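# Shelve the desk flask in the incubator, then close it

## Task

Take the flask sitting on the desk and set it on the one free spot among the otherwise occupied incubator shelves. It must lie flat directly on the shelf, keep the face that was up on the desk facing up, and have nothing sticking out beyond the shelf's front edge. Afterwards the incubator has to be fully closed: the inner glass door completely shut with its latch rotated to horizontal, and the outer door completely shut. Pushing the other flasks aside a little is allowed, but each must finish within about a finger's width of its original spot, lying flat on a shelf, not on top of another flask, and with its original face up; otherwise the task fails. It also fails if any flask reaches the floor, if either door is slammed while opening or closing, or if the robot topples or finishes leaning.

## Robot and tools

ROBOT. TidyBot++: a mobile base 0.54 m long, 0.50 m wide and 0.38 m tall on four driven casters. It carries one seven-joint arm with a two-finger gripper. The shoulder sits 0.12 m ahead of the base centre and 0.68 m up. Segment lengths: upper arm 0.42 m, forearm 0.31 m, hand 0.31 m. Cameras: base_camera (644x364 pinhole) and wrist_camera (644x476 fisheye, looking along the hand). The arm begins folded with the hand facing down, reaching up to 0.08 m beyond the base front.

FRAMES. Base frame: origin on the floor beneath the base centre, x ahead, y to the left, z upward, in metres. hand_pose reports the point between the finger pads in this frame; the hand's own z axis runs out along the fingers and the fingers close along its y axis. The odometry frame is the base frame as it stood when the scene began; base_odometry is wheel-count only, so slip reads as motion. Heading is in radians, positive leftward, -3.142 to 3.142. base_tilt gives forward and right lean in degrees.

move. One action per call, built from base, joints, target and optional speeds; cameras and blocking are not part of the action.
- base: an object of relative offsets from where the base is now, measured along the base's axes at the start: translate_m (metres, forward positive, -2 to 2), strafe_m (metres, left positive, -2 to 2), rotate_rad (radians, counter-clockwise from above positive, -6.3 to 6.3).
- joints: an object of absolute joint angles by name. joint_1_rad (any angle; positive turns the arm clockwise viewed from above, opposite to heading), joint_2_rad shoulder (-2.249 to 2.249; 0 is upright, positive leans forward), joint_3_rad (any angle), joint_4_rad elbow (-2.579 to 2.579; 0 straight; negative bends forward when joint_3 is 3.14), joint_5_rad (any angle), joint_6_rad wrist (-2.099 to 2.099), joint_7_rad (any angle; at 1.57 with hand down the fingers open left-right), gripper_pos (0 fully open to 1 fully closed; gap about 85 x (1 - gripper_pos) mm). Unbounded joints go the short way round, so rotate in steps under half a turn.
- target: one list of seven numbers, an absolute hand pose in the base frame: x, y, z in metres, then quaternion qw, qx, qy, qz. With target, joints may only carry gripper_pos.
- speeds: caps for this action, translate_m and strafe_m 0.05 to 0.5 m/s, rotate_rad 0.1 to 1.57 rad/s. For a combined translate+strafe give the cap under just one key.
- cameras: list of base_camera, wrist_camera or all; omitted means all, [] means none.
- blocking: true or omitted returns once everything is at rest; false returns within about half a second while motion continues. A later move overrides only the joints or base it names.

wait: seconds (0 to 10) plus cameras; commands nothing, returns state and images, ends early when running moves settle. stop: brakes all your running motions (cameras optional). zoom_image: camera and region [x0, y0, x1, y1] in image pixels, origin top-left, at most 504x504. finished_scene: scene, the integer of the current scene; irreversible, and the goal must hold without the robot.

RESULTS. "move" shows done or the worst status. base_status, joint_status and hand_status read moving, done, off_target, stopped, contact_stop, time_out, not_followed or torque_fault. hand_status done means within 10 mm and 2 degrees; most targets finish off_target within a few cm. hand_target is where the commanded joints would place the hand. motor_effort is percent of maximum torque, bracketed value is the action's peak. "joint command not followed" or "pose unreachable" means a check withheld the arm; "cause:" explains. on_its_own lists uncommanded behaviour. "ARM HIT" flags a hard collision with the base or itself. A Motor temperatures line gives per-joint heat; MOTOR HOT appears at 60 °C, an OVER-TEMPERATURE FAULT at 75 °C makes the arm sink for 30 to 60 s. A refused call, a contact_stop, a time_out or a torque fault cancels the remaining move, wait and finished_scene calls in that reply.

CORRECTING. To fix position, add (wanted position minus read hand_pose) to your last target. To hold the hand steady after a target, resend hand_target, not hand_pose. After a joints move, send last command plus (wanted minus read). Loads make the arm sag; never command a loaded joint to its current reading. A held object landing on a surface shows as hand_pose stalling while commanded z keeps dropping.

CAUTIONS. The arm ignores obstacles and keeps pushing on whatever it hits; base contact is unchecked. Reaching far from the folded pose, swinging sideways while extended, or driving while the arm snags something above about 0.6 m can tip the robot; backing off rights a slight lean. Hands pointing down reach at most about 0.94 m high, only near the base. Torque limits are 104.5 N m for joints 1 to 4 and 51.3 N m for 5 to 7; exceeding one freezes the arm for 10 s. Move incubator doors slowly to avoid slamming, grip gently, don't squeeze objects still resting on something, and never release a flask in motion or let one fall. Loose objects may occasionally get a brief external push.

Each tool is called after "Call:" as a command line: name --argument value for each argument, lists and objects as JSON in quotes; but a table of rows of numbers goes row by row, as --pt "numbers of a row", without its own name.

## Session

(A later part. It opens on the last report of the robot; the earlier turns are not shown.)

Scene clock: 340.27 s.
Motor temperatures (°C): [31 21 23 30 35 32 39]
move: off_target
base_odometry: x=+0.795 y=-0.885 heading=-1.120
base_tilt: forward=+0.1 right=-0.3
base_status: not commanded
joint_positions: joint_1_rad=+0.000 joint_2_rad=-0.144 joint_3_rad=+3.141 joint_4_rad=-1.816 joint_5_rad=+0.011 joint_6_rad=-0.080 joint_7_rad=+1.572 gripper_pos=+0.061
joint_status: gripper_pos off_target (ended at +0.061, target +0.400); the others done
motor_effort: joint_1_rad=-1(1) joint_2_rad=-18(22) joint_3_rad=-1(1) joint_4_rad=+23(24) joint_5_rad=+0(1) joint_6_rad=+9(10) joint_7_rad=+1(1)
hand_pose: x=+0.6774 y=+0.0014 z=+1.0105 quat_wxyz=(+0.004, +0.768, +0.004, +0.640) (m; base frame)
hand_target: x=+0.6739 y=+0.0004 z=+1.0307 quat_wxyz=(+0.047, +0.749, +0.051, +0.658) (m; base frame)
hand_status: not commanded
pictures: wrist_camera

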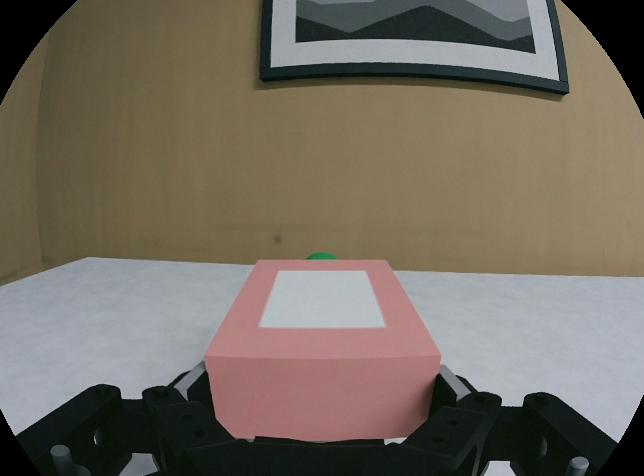

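Call:
move --base '{"translate_m": -0.75}' --speeds '{"translate_m": 0.25}' --cameras '["wrist_camera"]'

Call:
move --base '{"rotate_rad": -1.779}' --speeds '{"rotate_rad": 0.6}' --cameras '["wrist_camera"]'

Call:
move --base '{"strafe_m": -0.44, "translate_m": 0.45}' --speeds '{"translate_m": 0.25}' --cameras '["wrist_camera"]'

Call:
zoom_image --camera "wrist_camera" --region '[160, 120, 480, 440]'

Scene clock: 392.93 s.
Motor temperatures (°C): [31 21 23 30 35 32 39]
move: done
base_odometry: x=+0.468 y=-0.209 heading=-1.120
base_tilt: forward=+0.0 right=-0.3
base_status: done
joint_positions: joint_1_rad=+0.000 joint_2_rad=-0.152 joint_3_rad=+3.141 joint_4_rad=-1.816 joint_5_rad=+0.011 joint_6_rad=-0.080 joint_7_rad=+1.572 gripper_pos=+0.061
joint_status: not commanded
motor_effort: joint_1_rad=-1(1) joint_2_rad=-17(21) joint_3_rad=-1(2) joint_4_rad=+23(24) joint_5_rad=+0(1) joint_6_rad=+10(10) joint_7_rad=+0(1)
hand_pose: x=+0.6750 y=+0.0014 z=+1.0145 quat_wxyz=(+0.004, +0.766, +0.004, +0.643) (m; base frame)
hand_target: x=+0.6739 y=+0.0004 z=+1.0307 quat_wxyz=(+0.047, +0.749, +0.051, +0.658) (m; base frame)
hand_status: not commanded
pictures: wrist_camera

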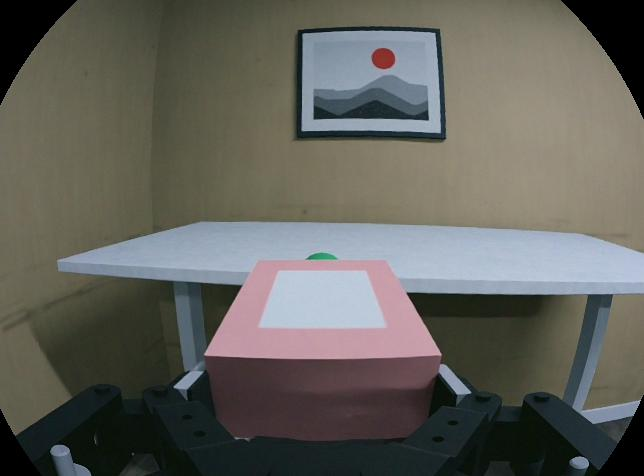

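Scene clock: 396.57 s.
Motor temperatures (°C): [31 21 23 30 35 32 39]
move: done
base_odometry: x=+0.468 y=-0.209 heading=-2.899
base_tilt: forward=+0.1 right=-0.3
base_status: done
joint_positions: joint_1_rad=+0.001 joint_2_rad=-0.152 joint_3_rad=+3.141 joint_4_rad=-1.816 joint_5_rad=+0.011 joint_6_rad=-0.080 joint_7_rad=+1.572 gripper_pos=+0.061
joint_status: not commanded
motor_effort: joint_1_rad=+0(3) joint_2_rad=-17(18) joint_3_rad=+0(3) joint_4_rad=+23(24) joint_5_rad=+0(1) joint_6_rad=+10(10) joint_7_rad=+0(1)
hand_pose: x=+0.6750 y=+0.0008 z=+1.0145 quat_wxyz=(+0.004, +0.766, +0.004, +0.643) (m; base frame)
hand_target: x=+0.6739 y=+0.0004 z=+1.0307 quat_wxyz=(+0.047, +0.749, +0.051, +0.658) (m; base frame)
hand_status: not commanded
pictures: wrist_camera

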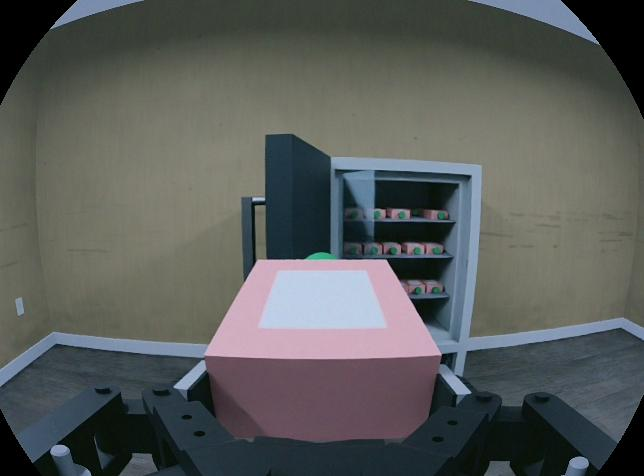

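Scene clock: 399.90 s.
Motor temperatures (°C): [31 21 23 30 35 32 39]
move: done
base_odometry: x=-0.074 y=+0.110 heading=-2.899
base_tilt: forward=+0.0 right=-0.3
base_status: done
joint_positions: joint_1_rad=+0.001 joint_2_rad=-0.151 joint_3_rad=+3.141 joint_4_rad=-1.816 joint_5_rad=+0.011 joint_6_rad=-0.080 joint_7_rad=+1.572 gripper_pos=+0.061
joint_status: not commanded
motor_effort: joint_1_rad=-1(2) joint_2_rad=-17(19) joint_3_rad=-1(3) joint_4_rad=+23(24) joint_5_rad=+1(1) joint_6_rad=+10(10) joint_7_rad=+1(1)
hand_pose: x=+0.6752 y=+0.0011 z=+1.0143 quat_wxyz=(+0.004, +0.766, +0.004, +0.643) (m; base frame)
hand_target: x=+0.6739 y=+0.0004 z=+1.0307 quat_wxyz=(+0.047, +0.749, +0.051, +0.658) (m; base frame)
hand_status: not commanded
pictures: wrist_camera

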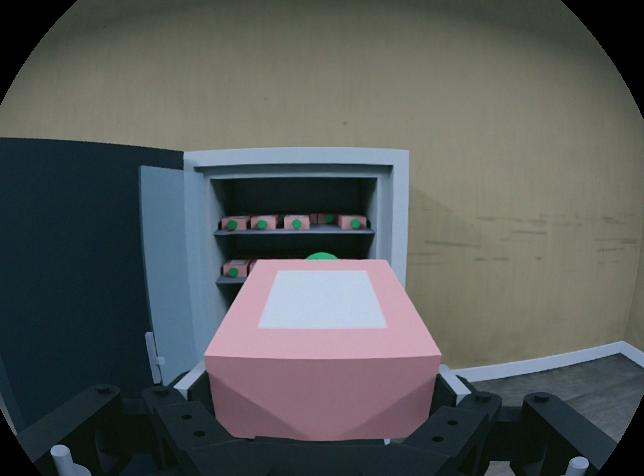

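Scaled by 1.575.

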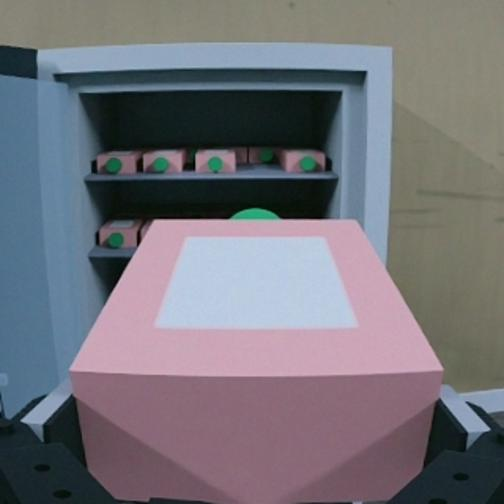

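Call:
move --base '{"translate_m": 0.6}' --joints '{"joint_2_rad": -0.2, "joint_4_rad": -1.83, "joint_6_rad": -0.16}' --speeds '{"translate_m": 0.2}' --cameras '["wrist_camera"]'

Call:
zoom_image --camera "wrist_camera" --region '[160, 60, 480, 380]'

Scene clock: 426.60 s.
Motor temperatures (°C): [31 21 23 30 35 32 39]
move: done
base_odometry: x=-0.657 y=-0.034 heading=-2.899
base_tilt: forward=+0.1 right=-0.3
base_status: done
joint_positions: joint_1_rad=+0.001 joint_2_rad=-0.190 joint_3_rad=+3.141 joint_4_rad=-1.827 joint_5_rad=+0.011 joint_6_rad=-0.144 joint_7_rad=+1.572 gripper_pos=+0.061
joint_status: all done
motor_effort: joint_1_rad=+0(2) joint_2_rad=-15(19) joint_3_rad=-1(1) joint_4_rad=+23(25) joint_5_rad=+0(1) joint_6_rad=+9(11) joint_7_rad=+1(1)
hand_pose: x=+0.6577 y=+0.0009 z=+1.0088 quat_wxyz=(+0.004, +0.778, +0.004, +0.629) (m; base frame)
hand_target: x=+0.6531 y=-0.0021 z=+1.0080 quat_wxyz=(+0.048, +0.778, +0.050, +0.624) (m; base frame)
hand_status: not commanded
pictures: wrist_camera

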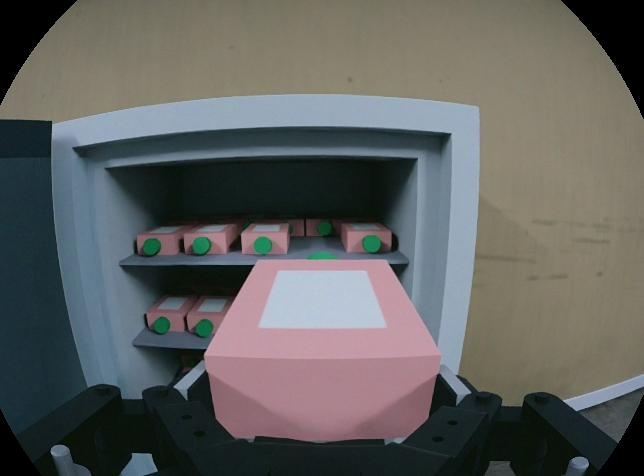

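Scaled by 1.575.

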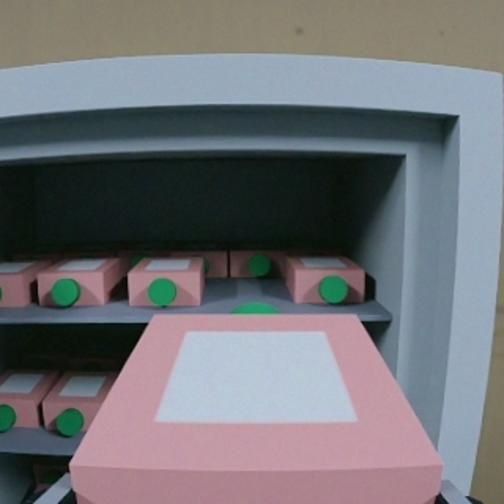

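Call:
zoom_image --camera "wrist_camera" --region '[110, 200, 430, 280]'

Scaled by 1.575.

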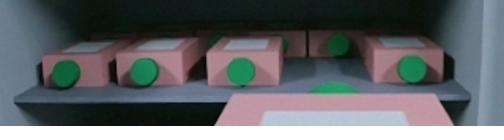

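Call:
move --base '{"translate_m": 0.34, "strafe_m": 0.02}' --speeds '{"translate_m": 0.12}' --cameras '["wrist_camera"]'

Call:
zoom_image --camera "wrist_camera" --region '[160, 130, 480, 450]'

Scene clock: 476.87 s.
Motor temperatures (°C): [31 21 23 30 35 32 39]
move: done
base_odometry: x=-0.983 y=-0.135 heading=-2.900
base_tilt: forward=+0.0 right=-0.3
base_status: done
joint_positions: joint_1_rad=+0.001 joint_2_rad=-0.190 joint_3_rad=+3.141 joint_4_rad=-1.828 joint_5_rad=+0.011 joint_6_rad=-0.144 joint_7_rad=+1.572 gripper_pos=+0.061
joint_status: not commanded
motor_effort: joint_1_rad=+0(1) joint_2_rad=-16(18) joint_3_rad=+0(2) joint_4_rad=+23(24) joint_5_rad=+1(1) joint_6_rad=+10(10) joint_7_rad=+1(1)
hand_pose: x=+0.6576 y=+0.0009 z=+1.0087 quat_wxyz=(+0.004, +0.778, +0.004, +0.629) (m; base frame)
hand_target: x=+0.6531 y=-0.0021 z=+1.0080 quat_wxyz=(+0.048, +0.778, +0.050, +0.624) (m; base frame)
hand_status: not commanded
pictures: wrist_camera

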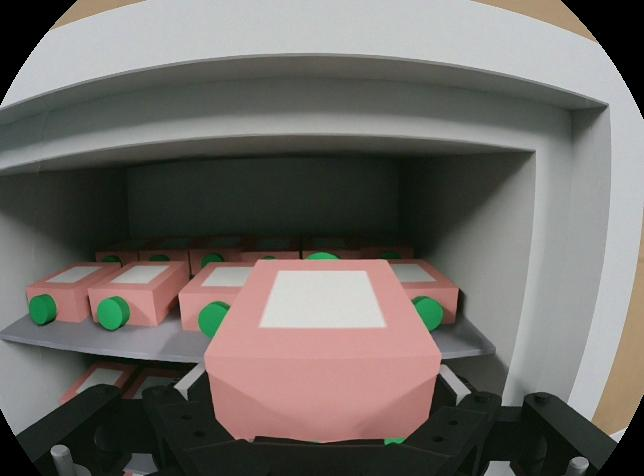

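Scaled by 1.575.

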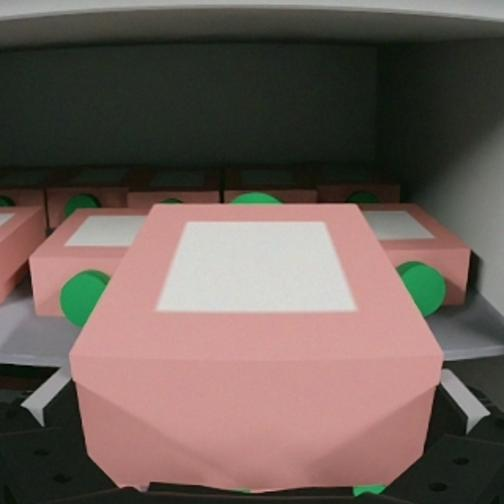

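Call:
move --base '{"translate_m": -0.08}' --speeds '{"translate_m": 0.12}' --cameras '[]'

Call:
move --base '{"rotate_rad": 0.055, "strafe_m": -0.04}' --speeds '{"rotate_rad": 0.2, "strafe_m": 0.1}' --cameras '["wrist_camera"]'

Call:
zoom_image --camera "wrist_camera" --region '[160, 130, 480, 450]'

Scene clock: 511.50 s.
Motor temperatures (°C): [31 21 23 30 35 32 39]
move: done
base_odometry: x=-0.905 y=-0.116 heading=-2.900
base_tilt: forward=+0.0 right=-0.4
base_status: done
joint_positions: joint_1_rad=+0.001 joint_2_rad=-0.193 joint_3_rad=+3.141 joint_4_rad=-1.828 joint_5_rad=+0.011 joint_6_rad=-0.144 joint_7_rad=+1.572 gripper_pos=+0.061
joint_status: not commanded
motor_effort: joint_1_rad=-1(1) joint_2_rad=-16(19) joint_3_rad=+0(1) joint_4_rad=+23(24) joint_5_rad=+0(1) joint_6_rad=+9(10) joint_7_rad=+1(1)
hand_pose: x=+0.6567 y=+0.0009 z=+1.0100 quat_wxyz=(+0.004, +0.777, +0.004, +0.630) (m; base frame)
hand_target: x=+0.6531 y=-0.0021 z=+1.0080 quat_wxyz=(+0.048, +0.778, +0.050, +0.624) (m; base frame)
hand_status: not commanded
pictures: none
No camera images: "cameras" was empty.

Scene clock: 512.47 s.
Motor temperatures (°C): [31 21 23 30 35 32 39]
move: done
base_odometry: x=-0.914 y=-0.077 heading=-2.845
base_tilt: forward=+0.0 right=-0.3
base_status: done
joint_positions: joint_1_rad=+0.002 joint_2_rad=-0.193 joint_3_rad=+3.142 joint_4_rad=-1.828 joint_5_rad=+0.011 joint_6_rad=-0.144 joint_7_rad=+1.572 gripper_pos=+0.061
joint_status: not commanded
motor_effort: joint_1_rad=+0(2) joint_2_rad=-16(16) joint_3_rad=-1(3) joint_4_rad=+23(24) joint_5_rad=+0(1) joint_6_rad=+10(10) joint_7_rad=+1(1)
hand_pose: x=+0.6567 y=-0.0002 z=+1.0100 quat_wxyz=(+0.005, +0.777, +0.003, +0.630) (m; base frame)
hand_target: x=+0.6531 y=-0.0021 z=+1.0080 quat_wxyz=(+0.048, +0.778, +0.050, +0.624) (m; base frame)
hand_status: not commanded
pictures: wrist_camera

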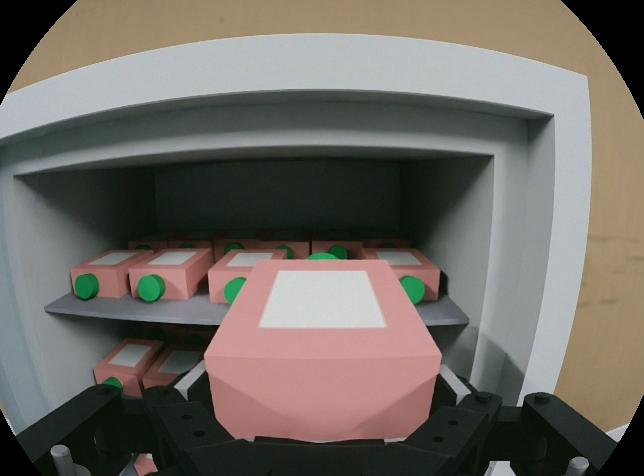

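Scaled by 1.575.

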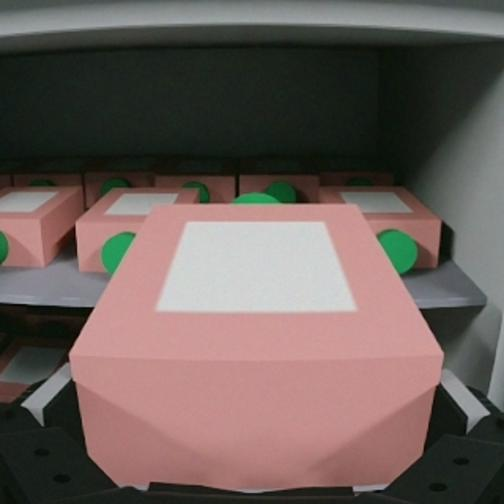

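Call:
move --cameras '["wrist_camera"]'

Call:
zoom_image --camera "wrist_camera" --region '[100, 100, 540, 420]'

Scene clock: 562.63 s.
Motor temperatures (°C): [31 21 23 30 35 32 39]
base_odometry: x=-0.914 y=-0.077 heading=-2.845
base_tilt: forward=+0.0 right=-0.3
base_status: done
joint_positions: joint_1_rad=+0.002 joint_2_rad=-0.193 joint_3_rad=+3.142 joint_4_rad=-1.828 joint_5_rad=+0.011 joint_6_rad=-0.144 joint_7_rad=+1.572 gripper_pos=+0.061
joint_status: not commanded
motor_effort: joint_1_rad=+0(2) joint_2_rad=-15(16) joint_3_rad=-1(3) joint_4_rad=+23(24) joint_5_rad=+0(1) joint_6_rad=+10(10) joint_7_rad=+0(1)
hand_pose: x=+0.6567 y=-0.0002 z=+1.0100 quat_wxyz=(+0.005, +0.777, +0.003, +0.630) (m; base frame)
hand_target: x=+0.6531 y=-0.0021 z=+1.0080 quat_wxyz=(+0.048, +0.778, +0.050, +0.624) (m; base frame)
hand_status: not commanded
pictures: wrist_camera

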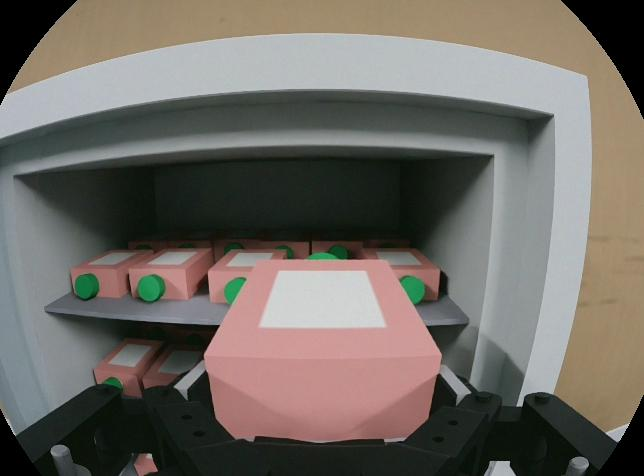

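Scaled by 1.145.

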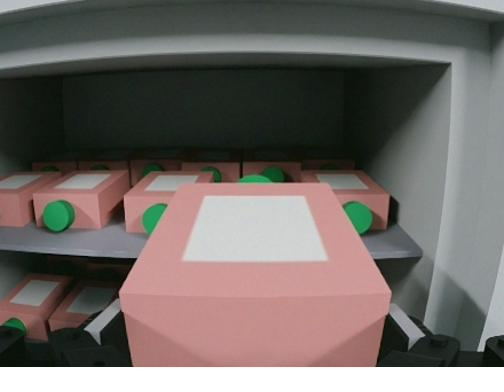

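Call:
move --joints '{"joint_6_rad": -0.235, "joint_2_rad": -0.215}' --base '{"translate_m": 0.08, "strafe_m": 0.001}' --speeds '{"translate_m": 0.06}' --cameras '["wrist_camera"]'

Call:
zoom_image --camera "wrist_camera" --region '[150, 160, 490, 360]'

Scene clock: 581.47 s.
Motor temperatures (°C): [31 21 23 30 35 32 39]
move: done
base_odometry: x=-0.991 y=-0.102 heading=-2.845
base_tilt: forward=+0.1 right=-0.4
base_status: done
joint_positions: joint_1_rad=+0.002 joint_2_rad=-0.203 joint_3_rad=+3.142 joint_4_rad=-1.830 joint_5_rad=+0.011 joint_6_rad=-0.210 joint_7_rad=+1.572 gripper_pos=+0.061
joint_status: all done
motor_effort: joint_1_rad=-1(2) joint_2_rad=-15(19) joint_3_rad=-1(1) joint_4_rad=+23(24) joint_5_rad=+0(1) joint_6_rad=+10(11) joint_7_rad=+1(1)
hand_pose: x=+0.6484 y=-0.0004 z=+0.9946 quat_wxyz=(+0.005, +0.795, +0.003, +0.607) (m; base frame)
hand_target: x=+0.6425 y=-0.0037 z=+0.9934 quat_wxyz=(+0.048, +0.797, +0.050, +0.600) (m; base frame)
hand_status: not commanded
pictures: wrist_camera

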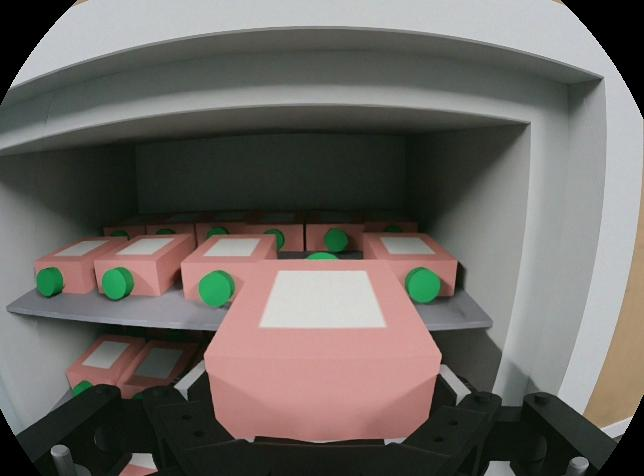

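Scaled by 1.482.

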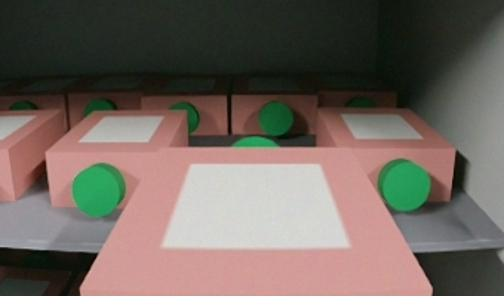

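Call:
zoom_image --camera "wrist_camera" --region '[170, 200, 330, 320]'

Call:
zoom_image --camera "wrist_camera" --region '[320, 200, 480, 320]'

Scaled by 3.150.

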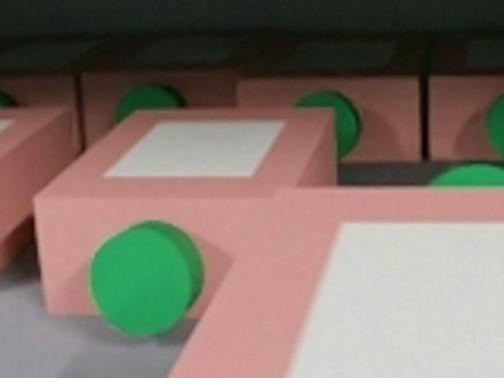

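Scaled by 3.150.

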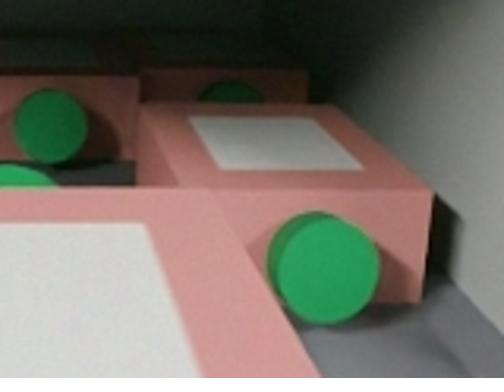

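Call:
move --base '{"translate_m": 0.10, "strafe_m": 0.005}' --speeds '{"translate_m": 0.05}' --cameras '["wrist_camera"]'

Call:
zoom_image --camera "wrist_camera" --region '[150, 180, 490, 380]'

Scene clock: 622.53 s.
Motor temperatures (°C): [31 21 23 30 35 32 39]
move: done
base_odometry: x=-1.085 y=-0.135 heading=-2.845
base_tilt: forward=+0.0 right=-0.3
base_status: done
joint_positions: joint_1_rad=+0.002 joint_2_rad=-0.204 joint_3_rad=+3.142 joint_4_rad=-1.830 joint_5_rad=+0.011 joint_6_rad=-0.210 joint_7_rad=+1.572 gripper_pos=+0.061
joint_status: not commanded
motor_effort: joint_1_rad=+0(1) joint_2_rad=-15(18) joint_3_rad=-1(2) joint_4_rad=+23(23) joint_5_rad=+0(1) joint_6_rad=+9(10) joint_7_rad=+0(1)
hand_pose: x=+0.6481 y=-0.0004 z=+0.9951 quat_wxyz=(+0.005, +0.794, +0.003, +0.608) (m; base frame)
hand_target: x=+0.6425 y=-0.0037 z=+0.9934 quat_wxyz=(+0.048, +0.797, +0.050, +0.600) (m; base frame)
hand_status: not commanded
pictures: wrist_camera

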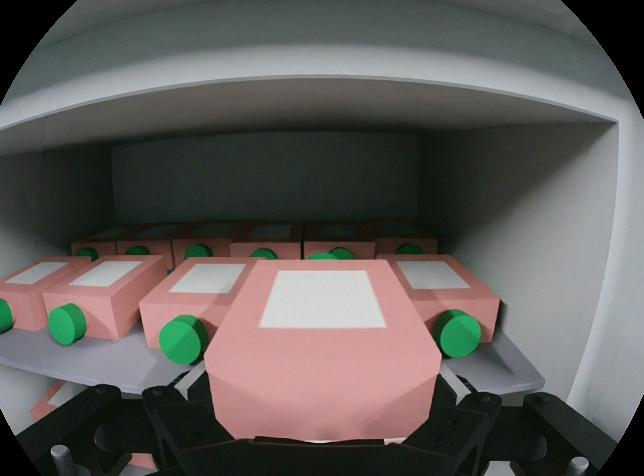

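Scaled by 1.482.

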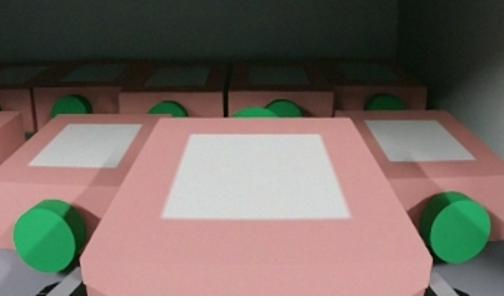

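Call:
move --base '{"translate_m": 0.03, "strafe_m": 0.001}' --speeds '{"translate_m": 0.05}' --cameras '[]'

Call:
move --joints '{"joint_4_rad": -1.865, "joint_6_rad": -0.115}' --cameras '["wrist_camera"]'

Call:
zoom_image --camera "wrist_camera" --region '[100, 180, 540, 420]'

Scene clock: 638.13 s.
Motor temperatures (°C): [31 21 23 30 35 32 39]
move: done
base_odometry: x=-1.113 y=-0.145 heading=-2.845
base_tilt: forward=+0.0 right=-0.3
base_status: done
joint_positions: joint_1_rad=+0.002 joint_2_rad=-0.205 joint_3_rad=+3.142 joint_4_rad=-1.830 joint_5_rad=+0.011 joint_6_rad=-0.210 joint_7_rad=+1.572 gripper_pos=+0.061
joint_status: not commanded
motor_effort: joint_1_rad=+0(1) joint_2_rad=-15(18) joint_3_rad=-1(2) joint_4_rad=+23(23) joint_5_rad=+0(1) joint_6_rad=+10(10) joint_7_rad=+1(1)
hand_pose: x=+0.6479 y=-0.0004 z=+0.9954 quat_wxyz=(+0.005, +0.794, +0.003, +0.608) (m; base frame)
hand_target: x=+0.6425 y=-0.0037 z=+0.9934 quat_wxyz=(+0.048, +0.797, +0.050, +0.600) (m; base frame)
hand_status: not commanded
pictures: none
No camera images: "cameras" was empty.

Scene clock: 638.80 s.
Motor temperatures (°C): [31 21 23 30 35 32 39]
move: done
base_odometry: x=-1.113 y=-0.145 heading=-2.845
base_tilt: forward=+0.1 right=-0.3
base_status: not commanded
joint_positions: joint_1_rad=+0.002 joint_2_rad=-0.205 joint_3_rad=+3.142 joint_4_rad=-1.863 joint_5_rad=+0.011 joint_6_rad=-0.133 joint_7_rad=+1.572 gripper_pos=+0.061
joint_status: all done
motor_effort: joint_1_rad=+0(1) joint_2_rad=-15(15) joint_3_rad=-1(1) joint_4_rad=+23(24) joint_5_rad=+0(1) joint_6_rad=+10(10) joint_7_rad=+0(1)
hand_pose: x=+0.6504 y=-0.0001 z=+0.9980 quat_wxyz=(+0.005, +0.781, +0.003, +0.625) (m; base frame)
hand_target: x=+0.6481 y=-0.0012 z=+1.0080 quat_wxyz=(+0.047, +0.771, +0.051, +0.634) (m; base frame)
hand_status: not commanded
pictures: wrist_camera

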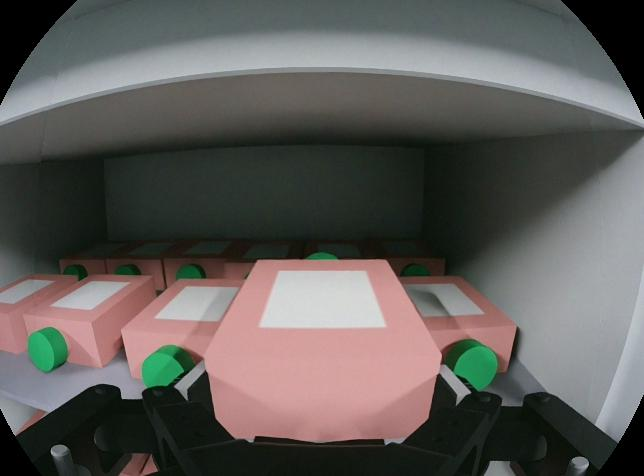

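Scaled by 1.145.

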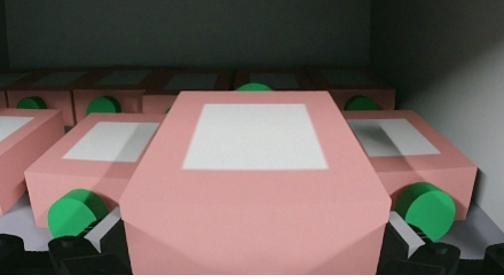

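Call:
move --joints '{"joint_4_rad": -1.89}' --cameras '[]'

Call:
move --joints '{"joint_4_rad": -1.91}' --cameras '["wrist_camera"]'

Call:
zoom_image --camera "wrist_camera" --region '[100, 180, 540, 420]'

Scene clock: 650.03 s.
Motor temperatures (°C): [31 21 23 30 35 32 39]
move: done
base_odometry: x=-1.113 y=-0.145 heading=-2.845
base_tilt: forward=+0.0 right=-0.3
base_status: not commanded
joint_positions: joint_1_rad=+0.002 joint_2_rad=-0.204 joint_3_rad=+3.142 joint_4_rad=-1.888 joint_5_rad=+0.011 joint_6_rad=-0.133 joint_7_rad=+1.572 gripper_pos=+0.061
joint_status: all done
motor_effort: joint_1_rad=+0(1) joint_2_rad=-15(16) joint_3_rad=-1(1) joint_4_rad=+22(24) joint_5_rad=+0(1) joint_6_rad=+9(10) joint_7_rad=+0(1)
hand_pose: x=+0.6479 y=-0.0001 z=+0.9825 quat_wxyz=(+0.005, +0.788, +0.003, +0.615) (m; base frame)
hand_target: x=+0.6457 y=-0.0012 z=+0.9926 quat_wxyz=(+0.046, +0.778, +0.052, +0.624) (m; base frame)
hand_status: not commanded
pictures: none
No camera images: "cameras" was empty.

Scene clock: 650.63 s.
Motor temperatures (°C): [31 21 23 30 35 32 39]
move: done
base_odometry: x=-1.113 y=-0.145 heading=-2.845
base_tilt: forward=+0.1 right=-0.3
base_status: not commanded
joint_positions: joint_1_rad=+0.002 joint_2_rad=-0.204 joint_3_rad=+3.142 joint_4_rad=-1.908 joint_5_rad=+0.011 joint_6_rad=-0.133 joint_7_rad=+1.572 gripper_pos=+0.061
joint_status: all done
motor_effort: joint_1_rad=+0(1) joint_2_rad=-15(16) joint_3_rad=+0(1) joint_4_rad=+22(23) joint_5_rad=+0(1) joint_6_rad=+10(10) joint_7_rad=+1(1)
hand_pose: x=+0.6456 y=-0.0001 z=+0.9707 quat_wxyz=(+0.005, +0.794, +0.003, +0.607) (m; base frame)
hand_target: x=+0.6436 y=-0.0012 z=+0.9802 quat_wxyz=(+0.046, +0.785, +0.052, +0.616) (m; base frame)
hand_status: not commanded
pictures: wrist_camera

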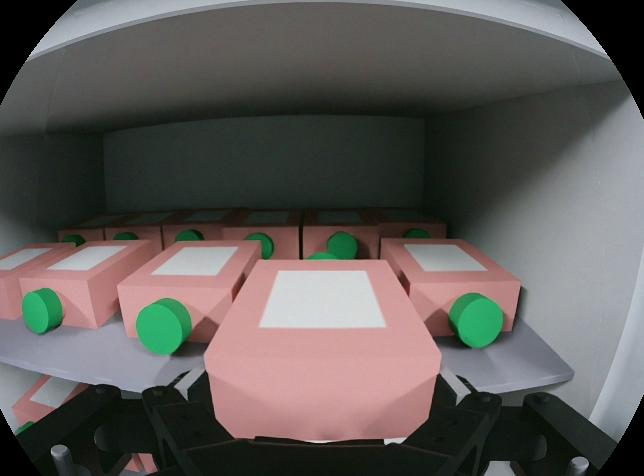

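Scaled by 1.145.

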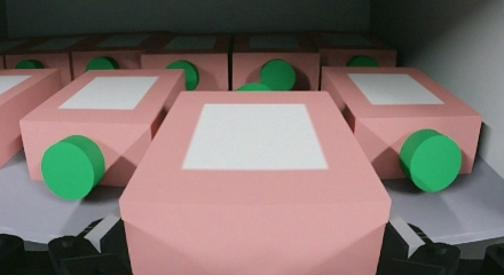

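Call:
move --joints '{"joint_4_rad": -1.93, "joint_6_rad": -0.09}' --cameras '[]'

Call:
move --joints '{"joint_4_rad": -1.945, "joint_6_rad": -0.08}' --cameras '["wrist_camera"]'

Call:
zoom_image --camera "wrist_camera" --region '[100, 180, 540, 420]'

Scene clock: 660.43 s.
Motor temperatures (°C): [31 21 23 30 35 32 39]
move: done
base_odometry: x=-1.113 y=-0.145 heading=-2.845
base_tilt: forward=+0.0 right=-0.3
base_status: not commanded
joint_positions: joint_1_rad=+0.002 joint_2_rad=-0.204 joint_3_rad=+3.142 joint_4_rad=-1.927 joint_5_rad=+0.011 joint_6_rad=-0.121 joint_7_rad=+1.572 gripper_pos=+0.061
joint_status: all done
motor_effort: joint_1_rad=+0(1) joint_2_rad=-15(16) joint_3_rad=-1(1) joint_4_rad=+23(24) joint_5_rad=+0(1) joint_6_rad=+9(11) joint_7_rad=+0(1)
hand_pose: x=+0.6440 y=-0.0001 z=+0.9621 quat_wxyz=(+0.005, +0.797, +0.003, +0.604) (m; base frame)
hand_target: x=+0.6431 y=-0.0006 z=+0.9755 quat_wxyz=(+0.045, +0.783, +0.053, +0.618) (m; base frame)
hand_status: not commanded
pictures: none
No camera images: "cameras" was empty.

Scene clock: 660.97 s.
Motor temperatures (°C): [31 21 23 30 35 32 39]
move: done
base_odometry: x=-1.113 y=-0.145 heading=-2.845
base_tilt: forward=+0.1 right=-0.3
base_status: not commanded
joint_positions: joint_1_rad=+0.002 joint_2_rad=-0.205 joint_3_rad=+3.142 joint_4_rad=-1.937 joint_5_rad=+0.011 joint_6_rad=-0.112 joint_7_rad=+1.572 gripper_pos=+0.061
joint_status: all done
motor_effort: joint_1_rad=+0(1) joint_2_rad=-13(15) joint_3_rad=+0(1) joint_4_rad=+21(23) joint_5_rad=+1(1) joint_6_rad=+8(10) joint_7_rad=+1(1)
hand_pose: x=+0.6435 y=-0.0001 z=+0.9592 quat_wxyz=(+0.004, +0.797, +0.003, +0.604) (m; base frame)
hand_target: x=+0.6421 y=-0.0004 z=+0.9693 quat_wxyz=(+0.045, +0.785, +0.053, +0.616) (m; base frame)
hand_status: not commanded
pictures: wrist_camera

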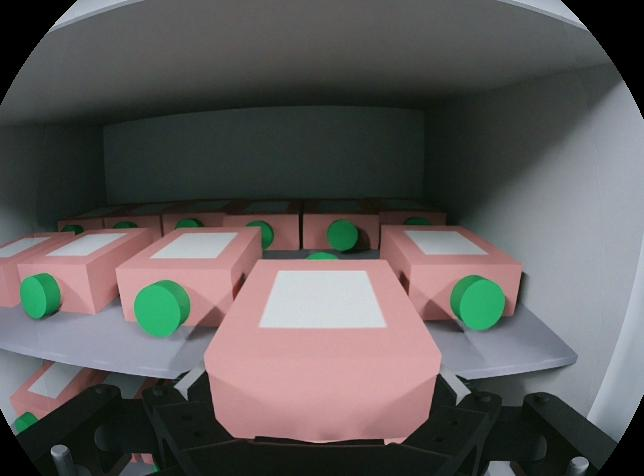

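Scaled by 1.145.

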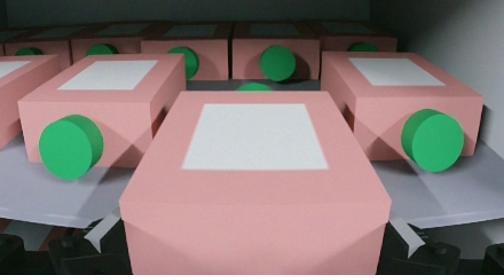

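Call:
move --joints '{"joint_4_rad": -1.955, "joint_6_rad": -0.05}' --cameras '[]'

Call:
move --joints '{"joint_4_rad": -1.965, "joint_6_rad": -0.04}' --cameras '["wrist_camera"]'

Call:
zoom_image --camera "wrist_camera" --region '[100, 180, 540, 420]'

Scene clock: 670.17 s.
Motor temperatures (°C): [31 21 23 30 35 32 39]
move: done
base_odometry: x=-1.113 y=-0.145 heading=-2.845
base_tilt: forward=+0.1 right=-0.3
base_status: not commanded
joint_positions: joint_1_rad=+0.002 joint_2_rad=-0.205 joint_3_rad=+3.142 joint_4_rad=-1.951 joint_5_rad=+0.011 joint_6_rad=-0.087 joint_7_rad=+1.572 gripper_pos=+0.061
joint_status: all done
motor_effort: joint_1_rad=-1(1) joint_2_rad=-14(15) joint_3_rad=+0(1) joint_4_rad=+22(23) joint_5_rad=+0(0) joint_6_rad=+9(10) joint_7_rad=+1(1)
hand_pose: x=+0.6437 y=+0.0000 z=+0.9582 quat_wxyz=(+0.004, +0.794, +0.003, +0.608) (m; base frame)
hand_target: x=+0.6430 y=+0.0003 z=+0.9723 quat_wxyz=(+0.045, +0.778, +0.053, +0.624) (m; base frame)
hand_status: not commanded
pictures: none
No camera images: "cameras" was empty.

Scene clock: 670.67 s.
Motor temperatures (°C): [31 21 23 30 35 32 39]
move: done
base_odometry: x=-1.113 y=-0.145 heading=-2.845
base_tilt: forward=+0.0 right=-0.3
base_status: not commanded
joint_positions: joint_1_rad=+0.002 joint_2_rad=-0.205 joint_3_rad=+3.142 joint_4_rad=-1.956 joint_5_rad=+0.011 joint_6_rad=-0.078 joint_7_rad=+1.572 gripper_pos=+0.061
joint_status: all done
motor_effort: joint_1_rad=-1(1) joint_2_rad=-14(14) joint_3_rad=-1(1) joint_4_rad=+22(22) joint_5_rad=+0(1) joint_6_rad=+9(9) joint_7_rad=+1(1)
hand_pose: x=+0.6437 y=+0.0001 z=+0.9577 quat_wxyz=(+0.004, +0.792, +0.003, +0.610) (m; base frame)
hand_target: x=+0.6424 y=+0.0005 z=+0.9692 quat_wxyz=(+0.045, +0.778, +0.053, +0.624) (m; base frame)
hand_status: not commanded
pictures: wrist_camera

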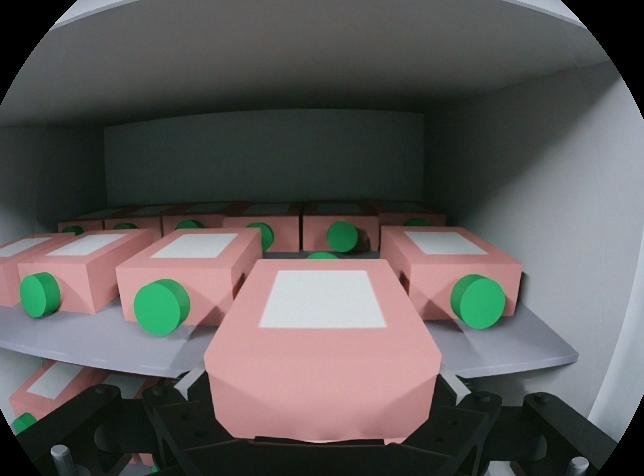

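Scaled by 1.145.

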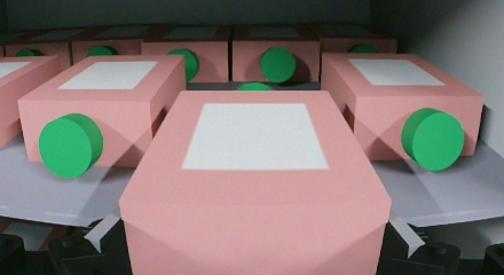

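Call:
move --joints '{"joint_4_rad": -1.977, "joint_6_rad": -0.025}' --cameras '[]'

Call:
move --joints '{"gripper_pos": 0.0}' --cameras '["wrist_camera"]'

Call:
zoom_image --camera "wrist_camera" --region '[100, 180, 540, 420]'

Scene clock: 680.87 s.
Motor temperatures (°C): [31 21 23 30 35 32 39]
move: done
base_odometry: x=-1.113 y=-0.145 heading=-2.845
base_tilt: forward=+0.0 right=-0.3
base_status: not commanded
joint_positions: joint_1_rad=+0.002 joint_2_rad=-0.205 joint_3_rad=+3.142 joint_4_rad=-1.966 joint_5_rad=+0.011 joint_6_rad=-0.061 joint_7_rad=+1.572 gripper_pos=+0.061
joint_status: all done
motor_effort: joint_1_rad=-1(1) joint_2_rad=-14(14) joint_3_rad=-1(1) joint_4_rad=+22(22) joint_5_rad=+0(0) joint_6_rad=+9(9) joint_7_rad=+1(1)
hand_pose: x=+0.6437 y=+0.0001 z=+0.9568 quat_wxyz=(+0.004, +0.790, +0.004, +0.613) (m; base frame)
hand_target: x=+0.6419 y=+0.0008 z=+0.9664 quat_wxyz=(+0.044, +0.777, +0.054, +0.625) (m; base frame)
hand_status: not commanded
pictures: none
No camera images: "cameras" was empty.

Scene clock: 681.63 s.
Motor temperatures (°C): [31 21 23 30 35 32 39]
move: done
base_odometry: x=-1.113 y=-0.145 heading=-2.845
base_tilt: forward=+0.0 right=-0.2
base_status: not commanded
joint_positions: joint_1_rad=+0.002 joint_2_rad=-0.205 joint_3_rad=+3.142 joint_4_rad=-1.966 joint_5_rad=+0.011 joint_6_rad=-0.061 joint_7_rad=+1.572 gripper_pos=+0.000
joint_status: all done
motor_effort: joint_1_rad=-1(1) joint_2_rad=-14(14) joint_3_rad=-1(1) joint_4_rad=+22(22) joint_5_rad=+0(1) joint_6_rad=+9(9) joint_7_rad=+0(1)
hand_pose: x=+0.6436 y=+0.0001 z=+0.9565 quat_wxyz=(+0.004, +0.790, +0.004, +0.613) (m; base frame)
hand_target: x=+0.6419 y=+0.0008 z=+0.9664 quat_wxyz=(+0.044, +0.777, +0.054, +0.625) (m; base frame)
hand_status: not commanded
pictures: wrist_camera

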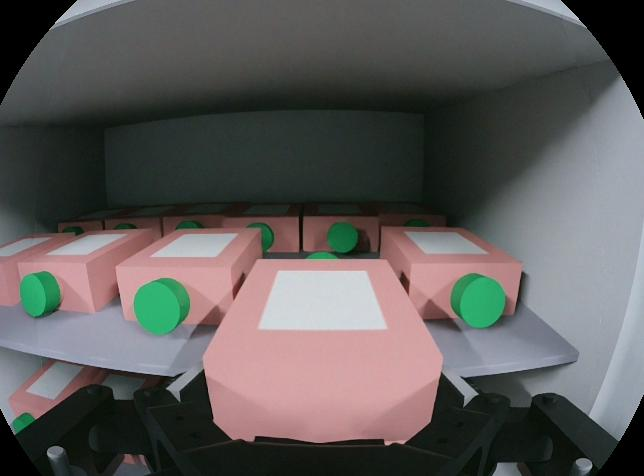

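Scaled by 1.145.

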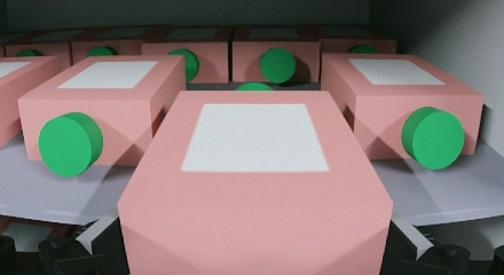

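Call:
move --base '{"translate_m": -0.1, "strafe_m": -0.005}' --speeds '{"translate_m": 0.05}' --cameras '["wrist_camera"]'

Call:
zoom_image --camera "wrist_camera" --region '[150, 220, 490, 420]'

Scene clock: 691.37 s.
Motor temperatures (°C): [31 21 23 30 35 32 39]
move: done
base_odometry: x=-1.019 y=-0.111 heading=-2.845
base_tilt: forward=+0.0 right=-0.3
base_status: done
joint_positions: joint_1_rad=+0.002 joint_2_rad=-0.207 joint_3_rad=+3.142 joint_4_rad=-1.967 joint_5_rad=+0.011 joint_6_rad=-0.061 joint_7_rad=+1.572 gripper_pos=+0.000
joint_status: not commanded
motor_effort: joint_1_rad=+0(1) joint_2_rad=-13(17) joint_3_rad=+0(1) joint_4_rad=+21(22) joint_5_rad=+0(1) joint_6_rad=+9(9) joint_7_rad=+0(1)
hand_pose: x=+0.6429 y=+0.0001 z=+0.9573 quat_wxyz=(+0.004, +0.790, +0.004, +0.613) (m; base frame)
hand_target: x=+0.6419 y=+0.0008 z=+0.9664 quat_wxyz=(+0.044, +0.777, +0.054, +0.625) (m; base frame)
hand_status: not commanded
pictures: wrist_camera

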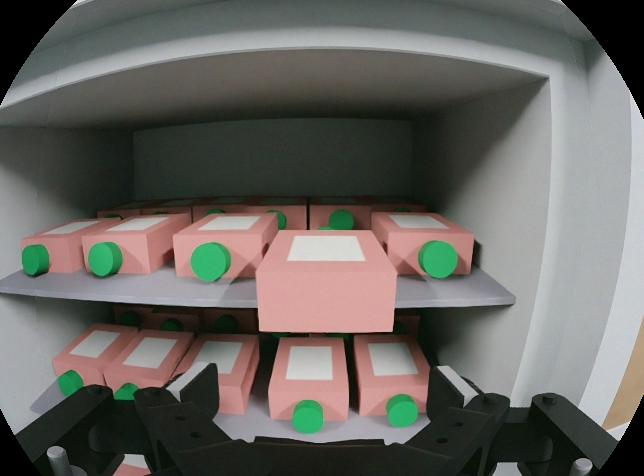

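Scaled by 1.482.

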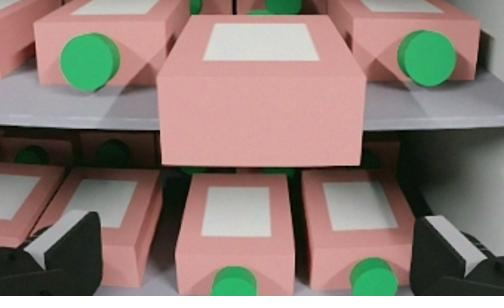

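Call:
move --joints '{"gripper_pos": 1.0, "joint_4_rad": -1.955}' --cameras '[]'

Call:
move --base '{"translate_m": 0.055, "strafe_m": 0.001}' --speeds '{"translate_m": 0.05}' --cameras '["wrist_camera"]'

Call:
zoom_image --camera "wrist_camera" --region '[150, 220, 490, 420]'

Scene clock: 705.97 s.
Motor temperatures (°C): [31 21 23 30 35 32 39]
move: done
base_odometry: x=-1.019 y=-0.111 heading=-2.845
base_tilt: forward=+0.0 right=-0.4
base_status: not commanded
joint_positions: joint_1_rad=+0.002 joint_2_rad=-0.207 joint_3_rad=+3.142 joint_4_rad=-1.961 joint_5_rad=+0.011 joint_6_rad=-0.061 joint_7_rad=+1.572 gripper_pos=+0.999
joint_status: all done
motor_effort: joint_1_rad=+0(2) joint_2_rad=-14(14) joint_3_rad=-1(1) joint_4_rad=+22(23) joint_5_rad=+0(1) joint_6_rad=+9(9) joint_7_rad=+0(1)
hand_pose: x=+0.6437 y=+0.0001 z=+0.9606 quat_wxyz=(+0.004, +0.788, +0.004, +0.615) (m; base frame)
hand_target: x=+0.6445 y=+0.0008 z=+0.9799 quat_wxyz=(+0.045, +0.770, +0.053, +0.634) (m; base frame)
hand_status: not commanded
pictures: none
No camera images: "cameras" was empty.

Scene clock: 707.53 s.
Motor temperatures (°C): [31 21 23 30 35 32 39]
move: done
base_odometry: x=-1.072 y=-0.128 heading=-2.845
base_tilt: forward=+0.1 right=-0.4
base_status: done
joint_positions: joint_1_rad=+0.002 joint_2_rad=-0.208 joint_3_rad=+3.142 joint_4_rad=-1.961 joint_5_rad=+0.011 joint_6_rad=-0.061 joint_7_rad=+1.572 gripper_pos=+0.999
joint_status: not commanded
motor_effort: joint_1_rad=-1(1) joint_2_rad=-14(17) joint_3_rad=-1(2) joint_4_rad=+22(22) joint_5_rad=+0(1) joint_6_rad=+9(9) joint_7_rad=+1(1)
hand_pose: x=+0.6434 y=+0.0001 z=+0.9612 quat_wxyz=(+0.004, +0.788, +0.004, +0.616) (m; base frame)
hand_target: x=+0.6445 y=+0.0008 z=+0.9799 quat_wxyz=(+0.045, +0.770, +0.053, +0.634) (m; base frame)
hand_status: not commanded
pictures: wrist_camera

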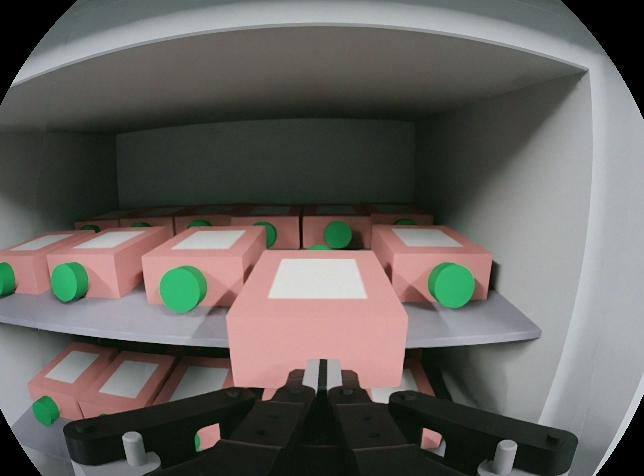

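Scaled by 1.482.

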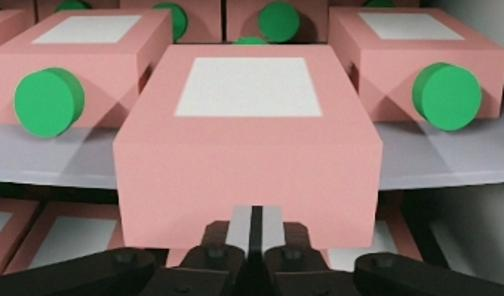

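Call:
move --joints '{"joint_4_rad": -1.925}' --cameras '["wrist_camera"]'

Call:
zoom_image --camera "wrist_camera" --region '[150, 220, 490, 420]'

Scene clock: 714.80 s.
Motor temperatures (°C): [31 21 23 30 35 32 39]
move: done
base_odometry: x=-1.072 y=-0.128 heading=-2.845
base_tilt: forward=+0.1 right=-0.3
base_status: not commanded
joint_positions: joint_1_rad=+0.002 joint_2_rad=-0.208 joint_3_rad=+3.142 joint_4_rad=-1.938 joint_5_rad=+0.011 joint_6_rad=-0.061 joint_7_rad=+1.572 gripper_pos=+0.999
joint_status: all done
motor_effort: joint_1_rad=+0(1) joint_2_rad=-14(15) joint_3_rad=-1(2) joint_4_rad=+22(24) joint_5_rad=+0(1) joint_6_rad=+9(9) joint_7_rad=+1(1)
hand_pose: x=+0.6463 y=+0.0001 z=+0.9756 quat_wxyz=(+0.004, +0.780, +0.003, +0.625) (m; base frame)
hand_target: x=+0.6477 y=+0.0008 z=+0.9984 quat_wxyz=(+0.046, +0.761, +0.052, +0.645) (m; base frame)
hand_status: not commanded
pictures: wrist_camera

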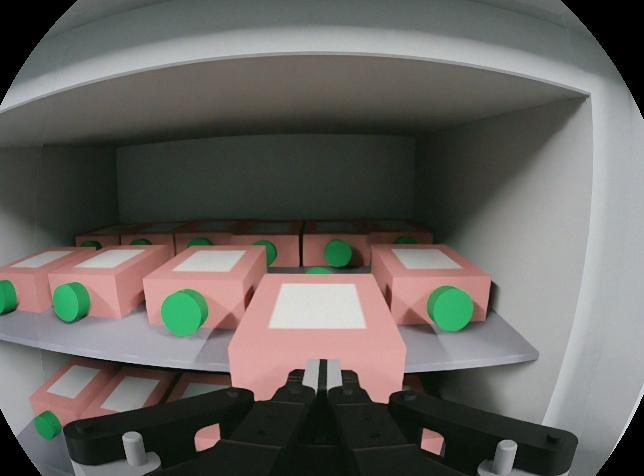

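Scaled by 1.482.

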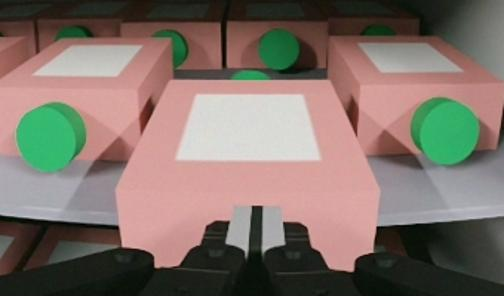

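Call:
move --base '{"translate_m": 0.045, "strafe_m": 0.002}' --speeds '{"translate_m": 0.05}' --cameras '["wrist_camera"]'

Call:
zoom_image --camera "wrist_camera" --region '[150, 220, 490, 420]'

Scene clock: 722.47 s.
Motor temperatures (°C): [31 21 23 30 35 32 39]
move: done
base_odometry: x=-1.114 y=-0.143 heading=-2.846
base_tilt: forward=+0.0 right=-0.3
base_status: done
joint_positions: joint_1_rad=+0.002 joint_2_rad=-0.209 joint_3_rad=+3.142 joint_4_rad=-1.938 joint_5_rad=+0.011 joint_6_rad=-0.060 joint_7_rad=+1.572 gripper_pos=+0.999
joint_status: not commanded
motor_effort: joint_1_rad=+0(1) joint_2_rad=-14(17) joint_3_rad=-1(2) joint_4_rad=+22(22) joint_5_rad=+0(1) joint_6_rad=+9(9) joint_7_rad=+1(1)
hand_pose: x=+0.6460 y=+0.0001 z=+0.9762 quat_wxyz=(+0.004, +0.780, +0.003, +0.626) (m; base frame)
hand_target: x=+0.6477 y=+0.0008 z=+0.9984 quat_wxyz=(+0.046, +0.761, +0.052, +0.645) (m; base frame)
hand_status: not commanded
pictures: wrist_camera

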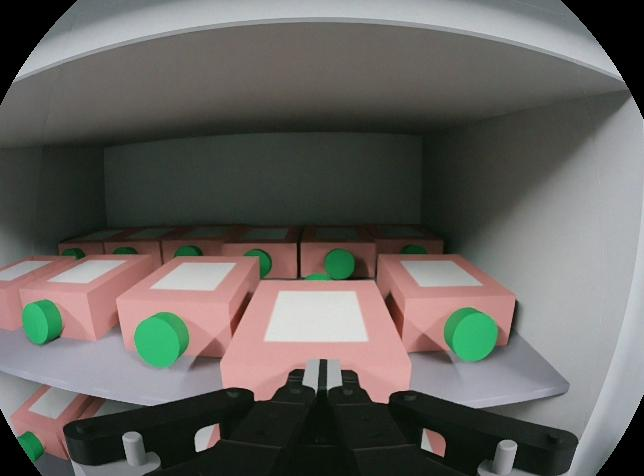

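Scaled by 1.482.

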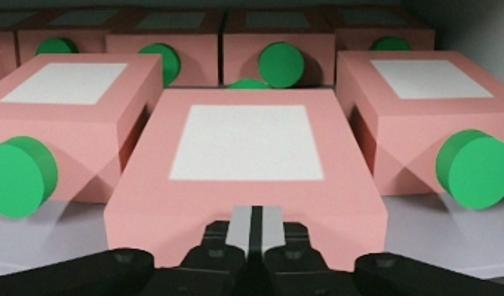

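Call:
move --base '{"translate_m": 0.025, "strafe_m": 0.001}' --speeds '{"translate_m": 0.05}' --cameras '["wrist_camera"]'

Call:
zoom_image --camera "wrist_camera" --region '[150, 220, 490, 420]'

Scene clock: 733.50 s.
Motor temperatures (°C): [31 21 23 30 35 32 39]
move: done
base_odometry: x=-1.138 y=-0.151 heading=-2.846
base_tilt: forward=+0.0 right=-0.4
base_status: done
joint_positions: joint_1_rad=+0.002 joint_2_rad=-0.210 joint_3_rad=+3.142 joint_4_rad=-1.938 joint_5_rad=+0.011 joint_6_rad=-0.060 joint_7_rad=+1.572 gripper_pos=+0.999
joint_status: not commanded
motor_effort: joint_1_rad=+0(1) joint_2_rad=-14(17) joint_3_rad=-1(2) joint_4_rad=+21(22) joint_5_rad=+0(1) joint_6_rad=+9(9) joint_7_rad=+1(1)
hand_pose: x=+0.6458 y=+0.0001 z=+0.9768 quat_wxyz=(+0.004, +0.780, +0.003, +0.626) (m; base frame)
hand_target: x=+0.6477 y=+0.0008 z=+0.9984 quat_wxyz=(+0.046, +0.761, +0.052, +0.645) (m; base frame)
hand_status: not commanded
pictures: wrist_camera

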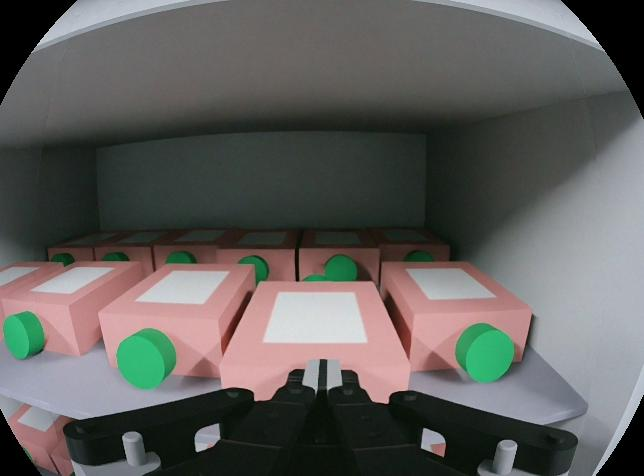

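Scaled by 1.482.

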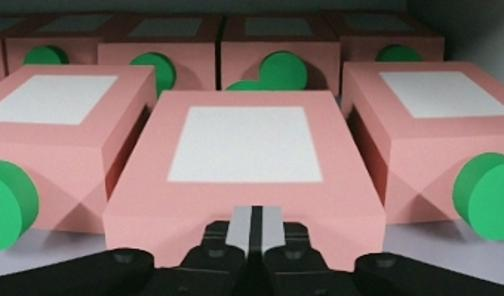

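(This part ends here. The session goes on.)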